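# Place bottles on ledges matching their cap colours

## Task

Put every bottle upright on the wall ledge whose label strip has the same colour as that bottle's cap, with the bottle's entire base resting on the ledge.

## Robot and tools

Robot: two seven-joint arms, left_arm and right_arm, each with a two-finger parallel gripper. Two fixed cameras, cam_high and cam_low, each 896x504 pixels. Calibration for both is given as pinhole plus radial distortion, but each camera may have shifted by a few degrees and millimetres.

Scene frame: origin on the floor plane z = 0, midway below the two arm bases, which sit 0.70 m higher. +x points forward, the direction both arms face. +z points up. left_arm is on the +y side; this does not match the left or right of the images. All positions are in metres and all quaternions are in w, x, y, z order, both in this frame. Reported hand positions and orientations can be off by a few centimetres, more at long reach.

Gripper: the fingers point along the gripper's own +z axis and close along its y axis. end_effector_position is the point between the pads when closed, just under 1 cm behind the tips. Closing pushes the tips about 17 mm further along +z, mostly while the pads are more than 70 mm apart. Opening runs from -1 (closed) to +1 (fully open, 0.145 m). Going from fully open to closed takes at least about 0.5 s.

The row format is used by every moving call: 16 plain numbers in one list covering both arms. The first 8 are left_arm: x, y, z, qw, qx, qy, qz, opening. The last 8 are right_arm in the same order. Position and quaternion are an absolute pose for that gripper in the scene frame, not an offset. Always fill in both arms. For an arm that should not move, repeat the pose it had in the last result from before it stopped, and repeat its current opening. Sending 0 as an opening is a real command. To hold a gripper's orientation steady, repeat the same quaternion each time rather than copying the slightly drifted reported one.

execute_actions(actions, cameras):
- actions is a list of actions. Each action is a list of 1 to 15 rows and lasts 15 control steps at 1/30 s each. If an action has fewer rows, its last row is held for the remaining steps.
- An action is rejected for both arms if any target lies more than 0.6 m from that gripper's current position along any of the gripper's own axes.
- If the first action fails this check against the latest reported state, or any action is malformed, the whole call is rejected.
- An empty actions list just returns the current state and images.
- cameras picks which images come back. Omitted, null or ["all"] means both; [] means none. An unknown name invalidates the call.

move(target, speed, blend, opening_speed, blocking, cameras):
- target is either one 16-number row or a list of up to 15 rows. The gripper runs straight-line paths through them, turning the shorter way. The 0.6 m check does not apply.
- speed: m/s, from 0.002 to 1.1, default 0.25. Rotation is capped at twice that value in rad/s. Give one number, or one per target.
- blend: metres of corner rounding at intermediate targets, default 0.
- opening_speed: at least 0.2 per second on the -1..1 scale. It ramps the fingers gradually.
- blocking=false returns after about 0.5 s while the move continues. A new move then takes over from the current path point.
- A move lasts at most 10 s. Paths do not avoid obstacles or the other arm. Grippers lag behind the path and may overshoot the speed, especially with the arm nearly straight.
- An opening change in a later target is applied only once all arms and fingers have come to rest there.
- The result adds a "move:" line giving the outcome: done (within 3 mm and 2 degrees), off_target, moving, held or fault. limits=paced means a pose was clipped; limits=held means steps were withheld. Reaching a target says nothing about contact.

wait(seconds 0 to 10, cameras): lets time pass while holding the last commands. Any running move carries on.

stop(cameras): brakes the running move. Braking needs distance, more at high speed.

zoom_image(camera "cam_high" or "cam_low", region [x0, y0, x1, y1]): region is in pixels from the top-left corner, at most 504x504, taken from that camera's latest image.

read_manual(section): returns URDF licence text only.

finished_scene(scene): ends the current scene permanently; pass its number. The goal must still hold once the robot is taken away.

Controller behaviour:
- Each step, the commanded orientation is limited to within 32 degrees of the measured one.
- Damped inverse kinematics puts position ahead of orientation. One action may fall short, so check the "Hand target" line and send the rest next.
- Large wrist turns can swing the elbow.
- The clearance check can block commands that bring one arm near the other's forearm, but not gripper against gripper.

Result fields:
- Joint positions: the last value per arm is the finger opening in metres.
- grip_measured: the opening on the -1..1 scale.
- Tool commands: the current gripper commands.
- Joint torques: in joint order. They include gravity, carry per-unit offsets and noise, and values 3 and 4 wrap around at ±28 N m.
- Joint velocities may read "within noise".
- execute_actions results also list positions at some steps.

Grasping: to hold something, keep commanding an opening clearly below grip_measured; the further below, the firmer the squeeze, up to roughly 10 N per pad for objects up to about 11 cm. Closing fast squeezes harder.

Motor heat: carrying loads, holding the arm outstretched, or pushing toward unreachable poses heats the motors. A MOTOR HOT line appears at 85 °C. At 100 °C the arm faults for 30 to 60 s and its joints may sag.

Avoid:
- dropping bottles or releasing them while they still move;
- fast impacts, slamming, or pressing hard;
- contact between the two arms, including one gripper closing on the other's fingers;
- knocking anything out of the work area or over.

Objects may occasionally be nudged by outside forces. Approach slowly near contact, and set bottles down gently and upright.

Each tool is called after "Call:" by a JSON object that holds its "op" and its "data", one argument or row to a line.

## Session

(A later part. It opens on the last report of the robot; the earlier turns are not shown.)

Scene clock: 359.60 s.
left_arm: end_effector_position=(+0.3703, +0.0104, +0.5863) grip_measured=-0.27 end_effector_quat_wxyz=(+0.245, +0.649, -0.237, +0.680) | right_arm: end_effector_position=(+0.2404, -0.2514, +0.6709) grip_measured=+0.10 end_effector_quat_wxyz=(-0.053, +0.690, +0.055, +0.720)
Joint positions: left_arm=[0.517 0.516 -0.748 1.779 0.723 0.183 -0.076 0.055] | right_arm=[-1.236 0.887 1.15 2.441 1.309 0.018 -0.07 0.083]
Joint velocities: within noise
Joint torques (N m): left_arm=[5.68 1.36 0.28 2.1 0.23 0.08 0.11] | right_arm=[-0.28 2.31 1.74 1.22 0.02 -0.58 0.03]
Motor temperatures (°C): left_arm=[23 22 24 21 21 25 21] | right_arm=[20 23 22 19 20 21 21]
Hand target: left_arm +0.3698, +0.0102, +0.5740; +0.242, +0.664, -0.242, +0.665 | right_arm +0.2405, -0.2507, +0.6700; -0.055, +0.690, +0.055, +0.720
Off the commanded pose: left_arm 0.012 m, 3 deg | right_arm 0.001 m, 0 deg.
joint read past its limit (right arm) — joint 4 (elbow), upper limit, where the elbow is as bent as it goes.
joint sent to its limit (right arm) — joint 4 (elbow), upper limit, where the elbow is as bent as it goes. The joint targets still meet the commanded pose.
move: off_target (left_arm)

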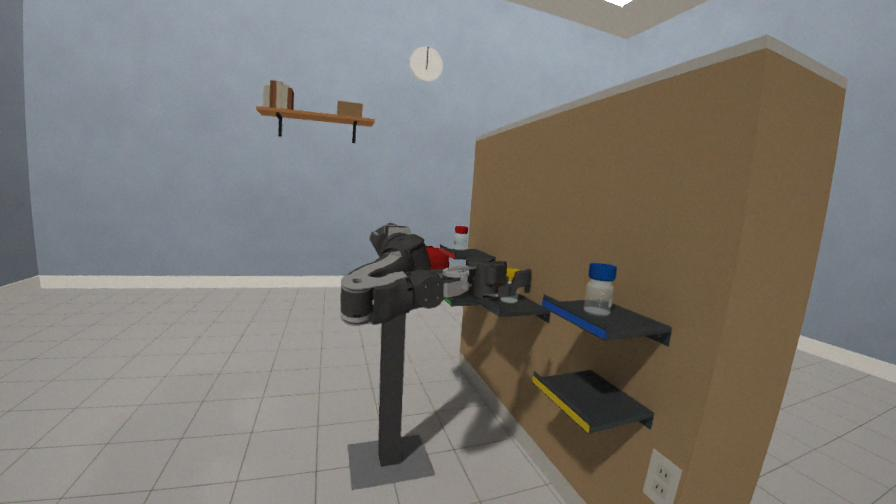

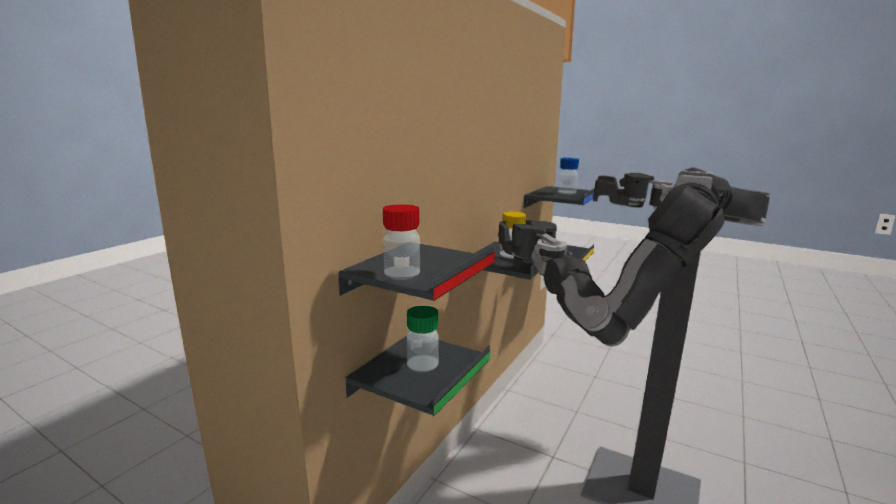

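Call:
{"op": "move", "data": {
  "target": [
    [0.37,0.01,0.586,0.2418,0.6645,-0.2418,0.6645,-0.6,0.2404,-0.2505,0.67,-0.054,0.690,0.054,0.719,0.1],
    [0.37,0.01,0.586,0.2418,0.6645,-0.2418,0.6645,0.25,0.22,-0.26,0.72,0,0.7071,0,0.7071,0.3],
    [0.27,0.12,0.60,0.2418,0.6645,-0.2418,0.6645,0.25,0.22,-0.26,0.72,0,0.7071,0,0.7071,0.3],
    [0.21,0.30,0.60,0,0.7071,0,0.7071,0.25,0.27,-0.12,0.61,-0.2418,0.6645,0.2418,0.6645,0.3]
  ],
  "speed": [0.05,0.12,0.15,0.2],
  "opening_speed": 0.9
}}

Call:
{"op": "zoom_image", "data": {
  "camera": "cam_low",
  "region": [460, 150, 640, 290]
}}

Call:
{"op": "zoom_image", "data": {
  "camera": "cam_high",
  "region": [430, 230, 590, 350]
}}

Scene clock: 380.50 s.
left_arm: end_effector_position=(+0.2102, +0.2985, +0.6003) grip_measured=+0.25 end_effector_quat_wxyz=(+0.002, +0.707, -0.001, +0.708) | right_arm: end_effector_position=(+0.2704, -0.1208, +0.6101) grip_measured=+0.30 end_effector_quat_wxyz=(-0.240, +0.666, +0.240, +0.664)
Joint positions: left_arm=[-1.292 0.689 0.866 2.286 1.054 -0.234 0.032 0.094] | right_arm=[-0.315 0.969 0.06 2.276 0.946 0.152 0.152 0.098]
Joint velocities: within noise
Joint torques (N m): left_arm=[-1.31 1.44 2.45 2.35 0.21 -0.62 0.08] | right_arm=[2.15 3.86 2.07 2.48 0.16 -0.54 0.16]
Motor temperatures (°C): left_arm=[23 22 23 21 21 25 21] | right_arm=[20 23 22 19 20 21 21]
Hand target: left_arm +0.2100, +0.3000, +0.6000; +0.000, +0.707, +0.000, +0.707 | right_arm +0.2700, -0.1200, +0.6099; -0.242, +0.665, +0.242, +0.664
Off the commanded pose: left_arm 0.002 m, 0 deg | right_arm 0.001 m, 0 deg.
move: done; target 2's new opening was sent with right_arm's hand 0.002 m and 10 deg from that target

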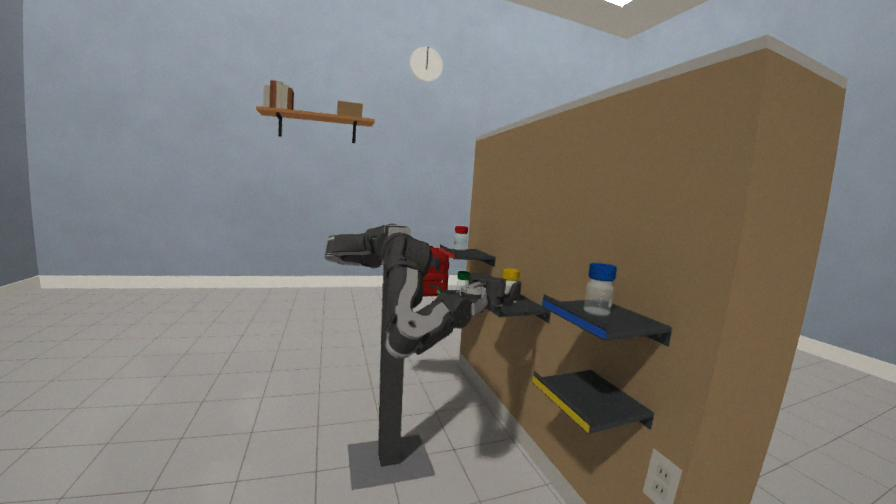

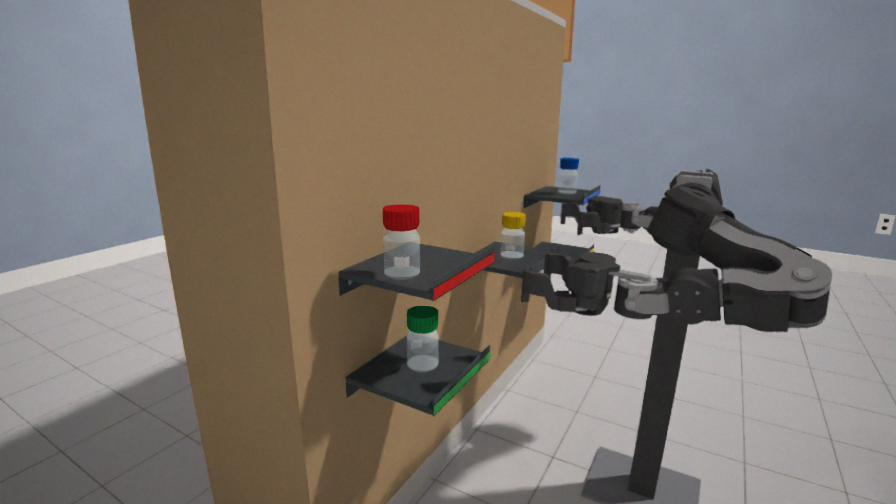

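Scaled by 2.800 from the camera's 896x504 image, which has a finer 1280x720 frame.

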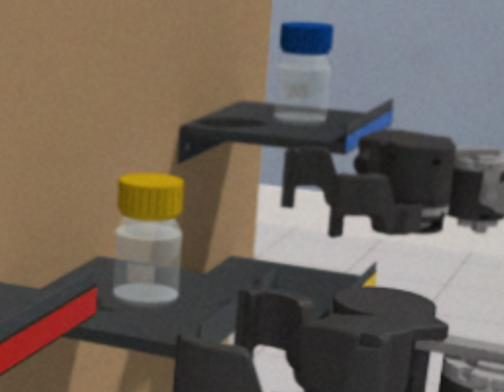

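Scaled by 3.150 from the camera's 896x504 image, which has a finer 1280x720 frame.

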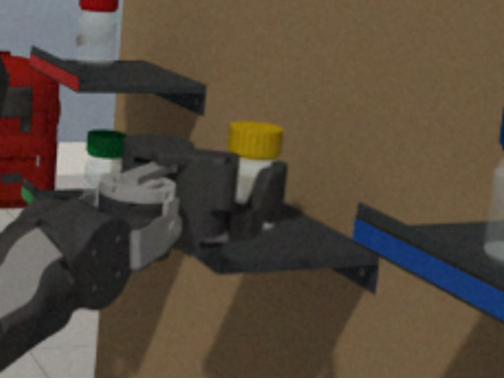

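Call:
{"op": "move", "data": {
  "target": [
    [0.21,0.2985,0.6003,0,0.7071,0,0.7071,0.25,0.295,-0.065,0.60,-0.2418,0.6645,0.2418,0.6645,0.3],
    [0.21,0.2985,0.6003,0,0.7071,0,0.7071,0.25,0.368,0.008,0.592,-0.2418,0.6645,0.2418,0.6645,0.3]
  ],
  "speed": [0.15,0.1],
  "blend": 0.01
}}

Call:
{"op": "zoom_image", "data": {
  "camera": "cam_low",
  "region": [460, 150, 640, 290]
}}

Call:
{"op": "zoom_image", "data": {
  "camera": "cam_high",
  "region": [430, 230, 590, 350]
}}

Scene clock: 394.13 s.
left_arm: end_effector_position=(+0.2103, +0.2985, +0.6005) grip_measured=+0.25 end_effector_quat_wxyz=(+0.001, +0.706, -0.001, +0.708) | right_arm: end_effector_position=(+0.3683, +0.0078, +0.5931) grip_measured=+0.30 end_effector_quat_wxyz=(-0.242, +0.664, +0.241, +0.665)
Joint positions: left_arm=[-1.292 0.689 0.866 2.287 1.053 -0.234 0.03 0.094] | right_arm=[0.481 0.373 -0.649 1.805 0.614 0.367 -0.047 0.098]
Joint velocities: within noise
Joint torques (N m): left_arm=[-1.44 1.31 1.98 3.48 0.11 -0.58 -0.03] | right_arm=[5 0.09 1.92 3.33 0.03 -0.51 0.02]
Motor temperatures (°C): left_arm=[22 22 24 21 21 25 21] | right_arm=[21 23 22 19 20 21 21]
Hand target: left_arm +0.2100, +0.2985, +0.6003; +0.000, +0.707, +0.000, +0.707 | right_arm +0.3680, +0.0081, +0.5921; -0.242, +0.664, +0.242, +0.664
Off the commanded pose: left_arm 0.000 m, 0 deg | right_arm 0.001 m, 0 deg.
move: done

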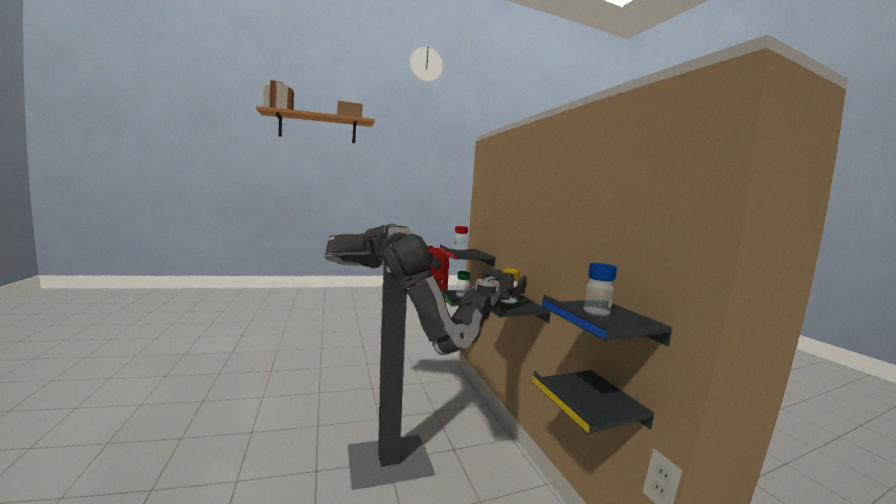

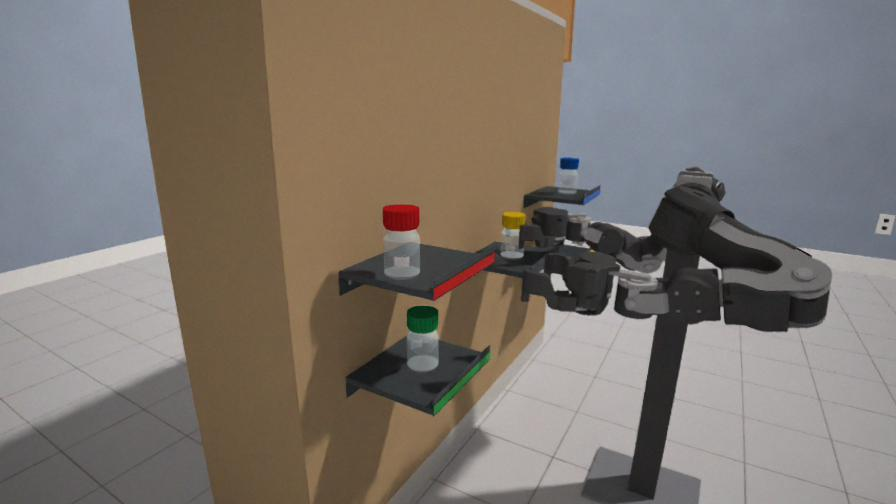

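Scaled by 2.800 from the camera's 896x504 image, which has a finer 1280x720 frame.

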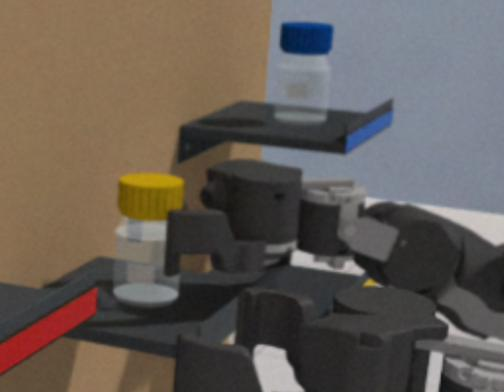

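Scaled by 3.150 from the camera's 896x504 image, which has a finer 1280x720 frame.

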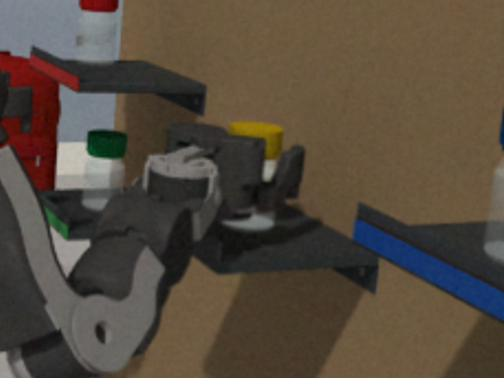

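Call:
{"op": "move", "data": {
  "target": [
    [0.21,0.2985,0.6003,0,0.7071,0,0.7071,0.25,0.368,0.008,0.592,-0.2418,0.6645,0.2418,0.6645,-0.6],
    [0.21,0.2985,0.6003,0,0.7071,0,0.7071,0.25,0.368,0.008,0.64,-0.2418,0.6645,0.2418,0.6645,-0.6],
    [0.21,0.2985,0.6003,0,0.7071,0,0.7071,0.25,0.275,-0.115,0.643,-0.2418,0.6645,0.2418,0.6645,-0.6],
    [0.21,0.2985,0.6003,0,0.7071,0,0.7071,0.25,0.205,-0.25,0.59,0,0.7071,0,0.7071,-0.6],
    [0.21,0.2985,0.6003,0,0.7071,0,0.7071,0.25,0.20,-0.38,0.534,0.1228,0.6964,-0.1228,0.6964,-0.6]
  ],
  "speed": [0.1,0.1,0.15,0.2,0.2],
  "blend": [0,0.003,0.02,0.02,0],
  "opening_speed": 0.9
}}

Call:
{"op": "zoom_image", "data": {
  "camera": "cam_high",
  "region": [440, 250, 680, 430]
}}

Scene clock: 415.27 s.
left_arm: end_effector_position=(+0.2103, +0.2985, +0.6005) grip_measured=+0.25 end_effector_quat_wxyz=(+0.001, +0.706, -0.001, +0.708) | right_arm: end_effector_position=(+0.2000, -0.3792, +0.5299) grip_measured=-0.24 end_effector_quat_wxyz=(+0.119, +0.702, -0.126, +0.691)
Joint positions: left_arm=[-1.292 0.689 0.866 2.287 1.053 -0.234 0.03 0.094] | right_arm=[-0.668 0.227 0.804 1.973 0.606 0.039 0.243 0.058]
Joint velocities: within noise
Joint torques (N m): left_arm=[-1.44 1.33 1.99 3.48 0.11 -0.58 -0.03] | right_arm=[-0.12 3.52 3.49 4.11 0.26 -0.8 0.11]
Motor temperatures (°C): left_arm=[21 22 24 22 21 25 21] | right_arm=[21 23 22 20 20 21 21]
Hand target: left_arm +0.2100, +0.2985, +0.6003; +0.000, +0.707, +0.000, +0.707 | right_arm +0.2000, -0.3799, +0.5340; +0.123, +0.696, -0.123, +0.696
Off the commanded pose: left_arm 0.000 m, 0 deg | right_arm 0.004 m, 1 deg.
move: off_target (right_arm)

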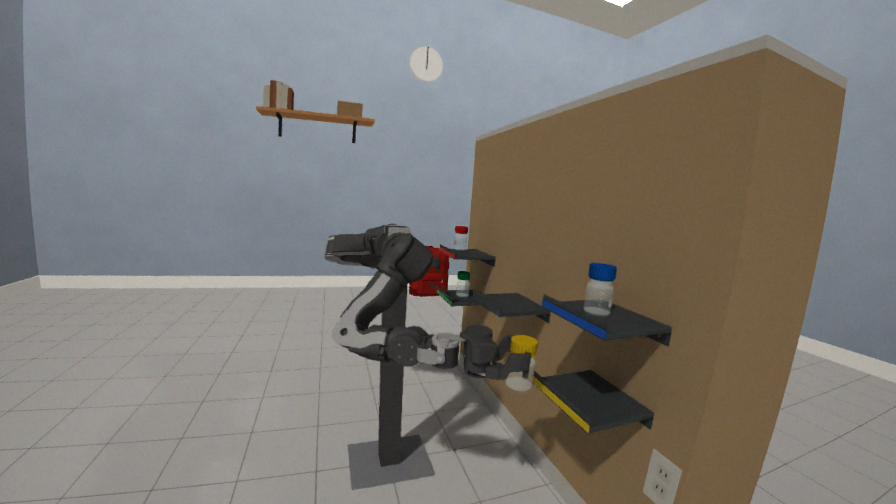

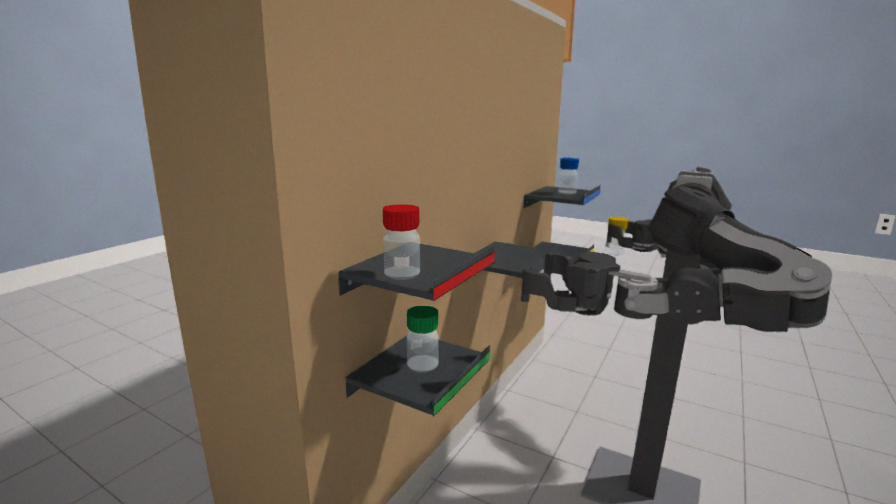

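Scaled by 2.100 from the camera's 896x504 image, which has a finer 1280x720 frame.

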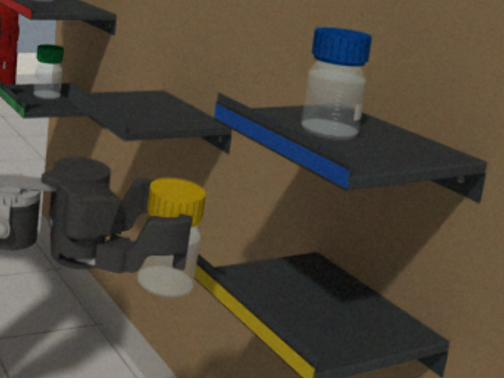

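Call:
{"op": "move", "data": {
  "target": [
    [0.21,0.2985,0.6003,0,0.7071,0,0.7071,0.25,0.20,-0.38,0.537,0.1228,0.6964,-0.1228,0.6964,-0.6],
    [0.21,0.2985,0.6003,0,0.7071,0,0.7071,0.25,0.37,-0.405,0.537,0.1228,0.6964,-0.1228,0.6964,-0.6],
    [0.21,0.2985,0.6003,0,0.7071,0,0.7071,0.25,0.37,-0.405,0.505,0.1228,0.6964,-0.1228,0.6964,-0.6],
    [0.21,0.2985,0.6003,0,0.7071,0,0.7071,0.25,0.37,-0.405,0.485,0.1228,0.6964,-0.1228,0.6964,-0.6]
  ],
  "speed": [0.1,0.15,0.08,0.025]
}}

Call:
{"op": "zoom_image", "data": {
  "camera": "cam_high",
  "region": [480, 270, 680, 430]
}}

Scene clock: 428.77 s.
left_arm: end_effector_position=(+0.2103, +0.2985, +0.6005) grip_measured=+0.25 end_effector_quat_wxyz=(+0.001, +0.706, -0.001, +0.708) | right_arm: end_effector_position=(+0.3702, -0.4075, +0.4953) grip_measured=-0.24 end_effector_quat_wxyz=(+0.130, +0.684, -0.121, +0.708)
Joint positions: left_arm=[-1.292 0.689 0.866 2.287 1.053 -0.234 0.03 0.094] | right_arm=[0.133 0.455 0.377 1.207 0.363 -0.087 0.128 0.058]
Joint velocities: within noise
Joint torques (N m): left_arm=[-1.44 1.33 1.99 3.48 0.11 -0.58 -0.03] | right_arm=[2.99 4.47 0.16 2.33 0.27 0.08 0.12]
Motor temperatures (°C): left_arm=[21 22 24 22 21 25 21] | right_arm=[21 23 23 20 20 21 21]
Hand target: left_arm +0.2100, +0.2985, +0.6003; +0.000, +0.707, +0.000, +0.707 | right_arm +0.3698, -0.4050, +0.4851; +0.123, +0.696, -0.123, +0.696
Off the commanded pose: left_arm 0.000 m, 0 deg | right_arm 0.011 m, 2 deg.
move: off_target (right_arm)

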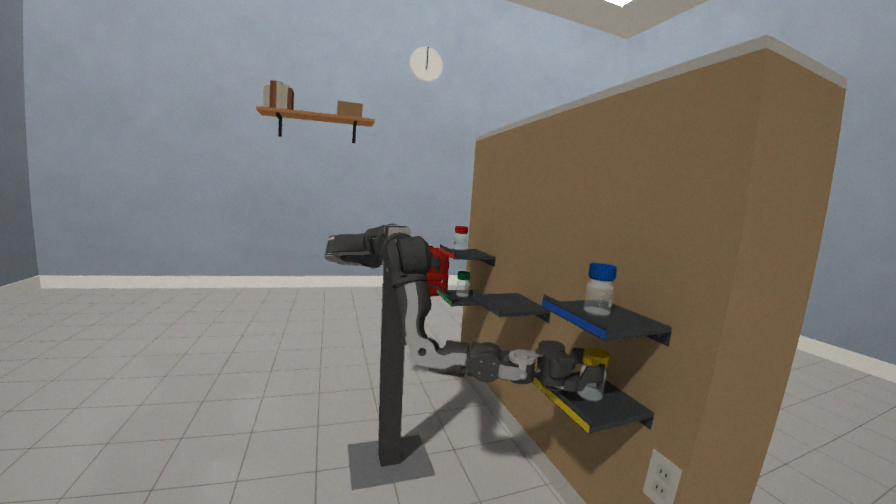

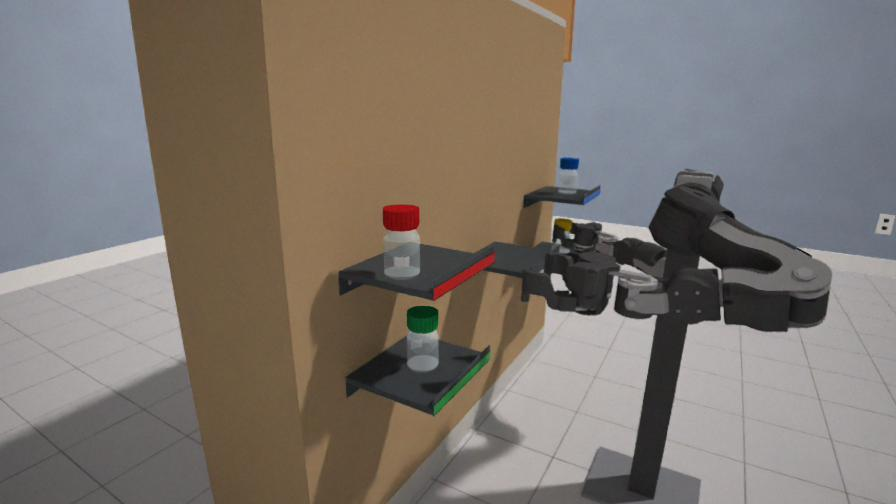

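Scaled by 2.520 from the camera's 896x504 image, which has a finer 1280x720 frame.

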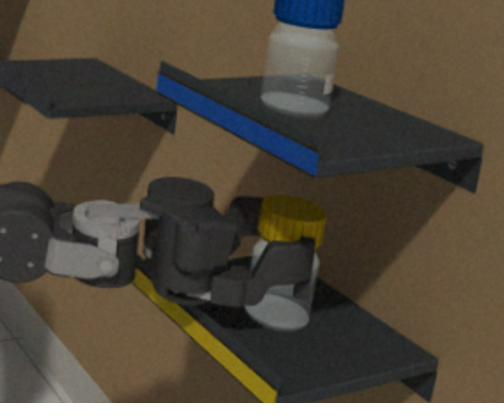

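Release and retract.

Call:
{"op": "move", "data": {
  "target": [
    [0.21,0.2985,0.6003,0,0.7071,0,0.7071,0.25,0.37,-0.407,0.4945,0.1228,0.6964,-0.1228,0.6964,-0.6],
    [0.21,0.2985,0.6003,0,0.7071,0,0.7071,0.25,0.37,-0.407,0.496,0.1228,0.6964,-0.1228,0.6964,0.25],
    [0.21,0.2985,0.6003,0,0.7071,0,0.7071,0.25,0.22,-0.35,0.50,0.1228,0.6964,-0.1228,0.6964,0.25]
  ],
  "speed": [0.05,0.05,0.15],
  "opening_speed": 0.9
}}

Call:
{"op": "zoom_image", "data": {
  "camera": "cam_high",
  "region": [430, 190, 680, 430]
}}

Call:
{"op": "zoom_image", "data": {
  "camera": "cam_low",
  "region": [340, 150, 620, 420]
}}

Scene clock: 443.33 s.
left_arm: end_effector_position=(+0.2103, +0.2985, +0.6005) grip_measured=+0.25 end_effector_quat_wxyz=(+0.001, +0.706, -0.001, +0.708) | right_arm: end_effector_position=(+0.2199, -0.3502, +0.4984) grip_measured=+0.25 end_effector_quat_wxyz=(+0.123, +0.698, -0.125, +0.694)
Joint positions: left_arm=[-1.292 0.689 0.866 2.287 1.053 -0.234 0.03 0.094] | right_arm=[-0.604 0.176 0.609 1.915 0.461 -0.082 0.14 0.094]
Joint velocities: within noise
Joint torques (N m): left_arm=[-1.44 1.31 1.99 3.48 0.11 -0.58 -0.03] | right_arm=[-0.3 3.36 2.11 4.4 0.24 -0.55 0.14]
Motor temperatures (°C): left_arm=[21 22 24 22 21 25 21] | right_arm=[21 23 22 20 20 21 21]
Hand target: left_arm +0.2100, +0.2985, +0.6003; +0.000, +0.707, +0.000, +0.707 | right_arm +0.2200, -0.3499, +0.4999; +0.123, +0.696, -0.123, +0.696
Off the commanded pose: left_arm 0.000 m, 0 deg | right_arm 0.002 m, 0 deg.
move: done

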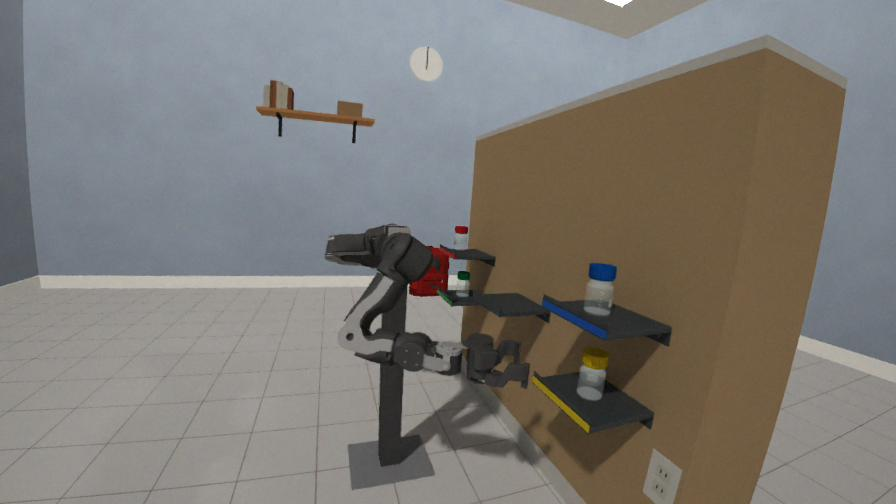

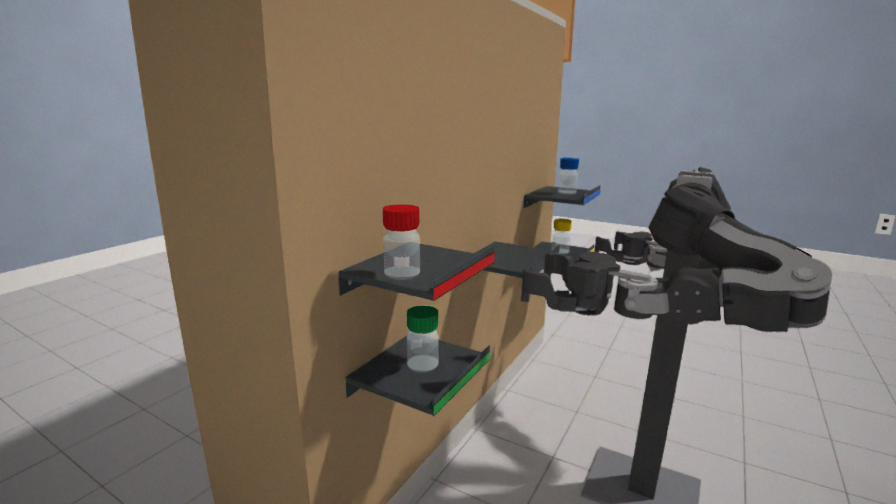

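Scaled by 2.016 from the camera's 896x504 image, which has a finer 1280x720 frame.

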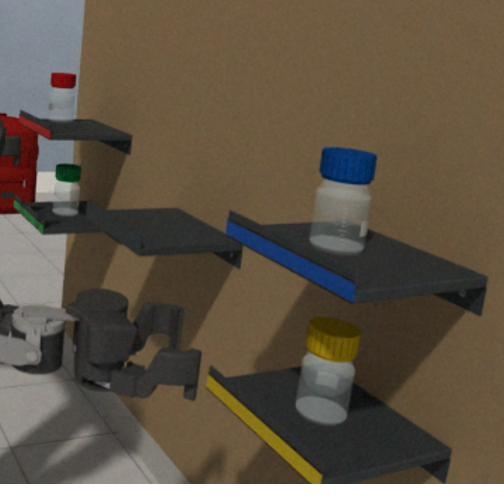

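Scaled by 1.800 from the camera's 896x504 image, which has a finer 1280x720 frame.

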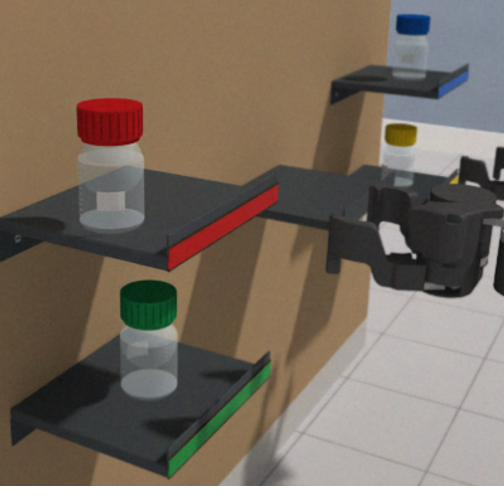

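Call:
{"op": "finished_scene", "data": {
  "scene": 2
}}

The scene is finished: the task was done.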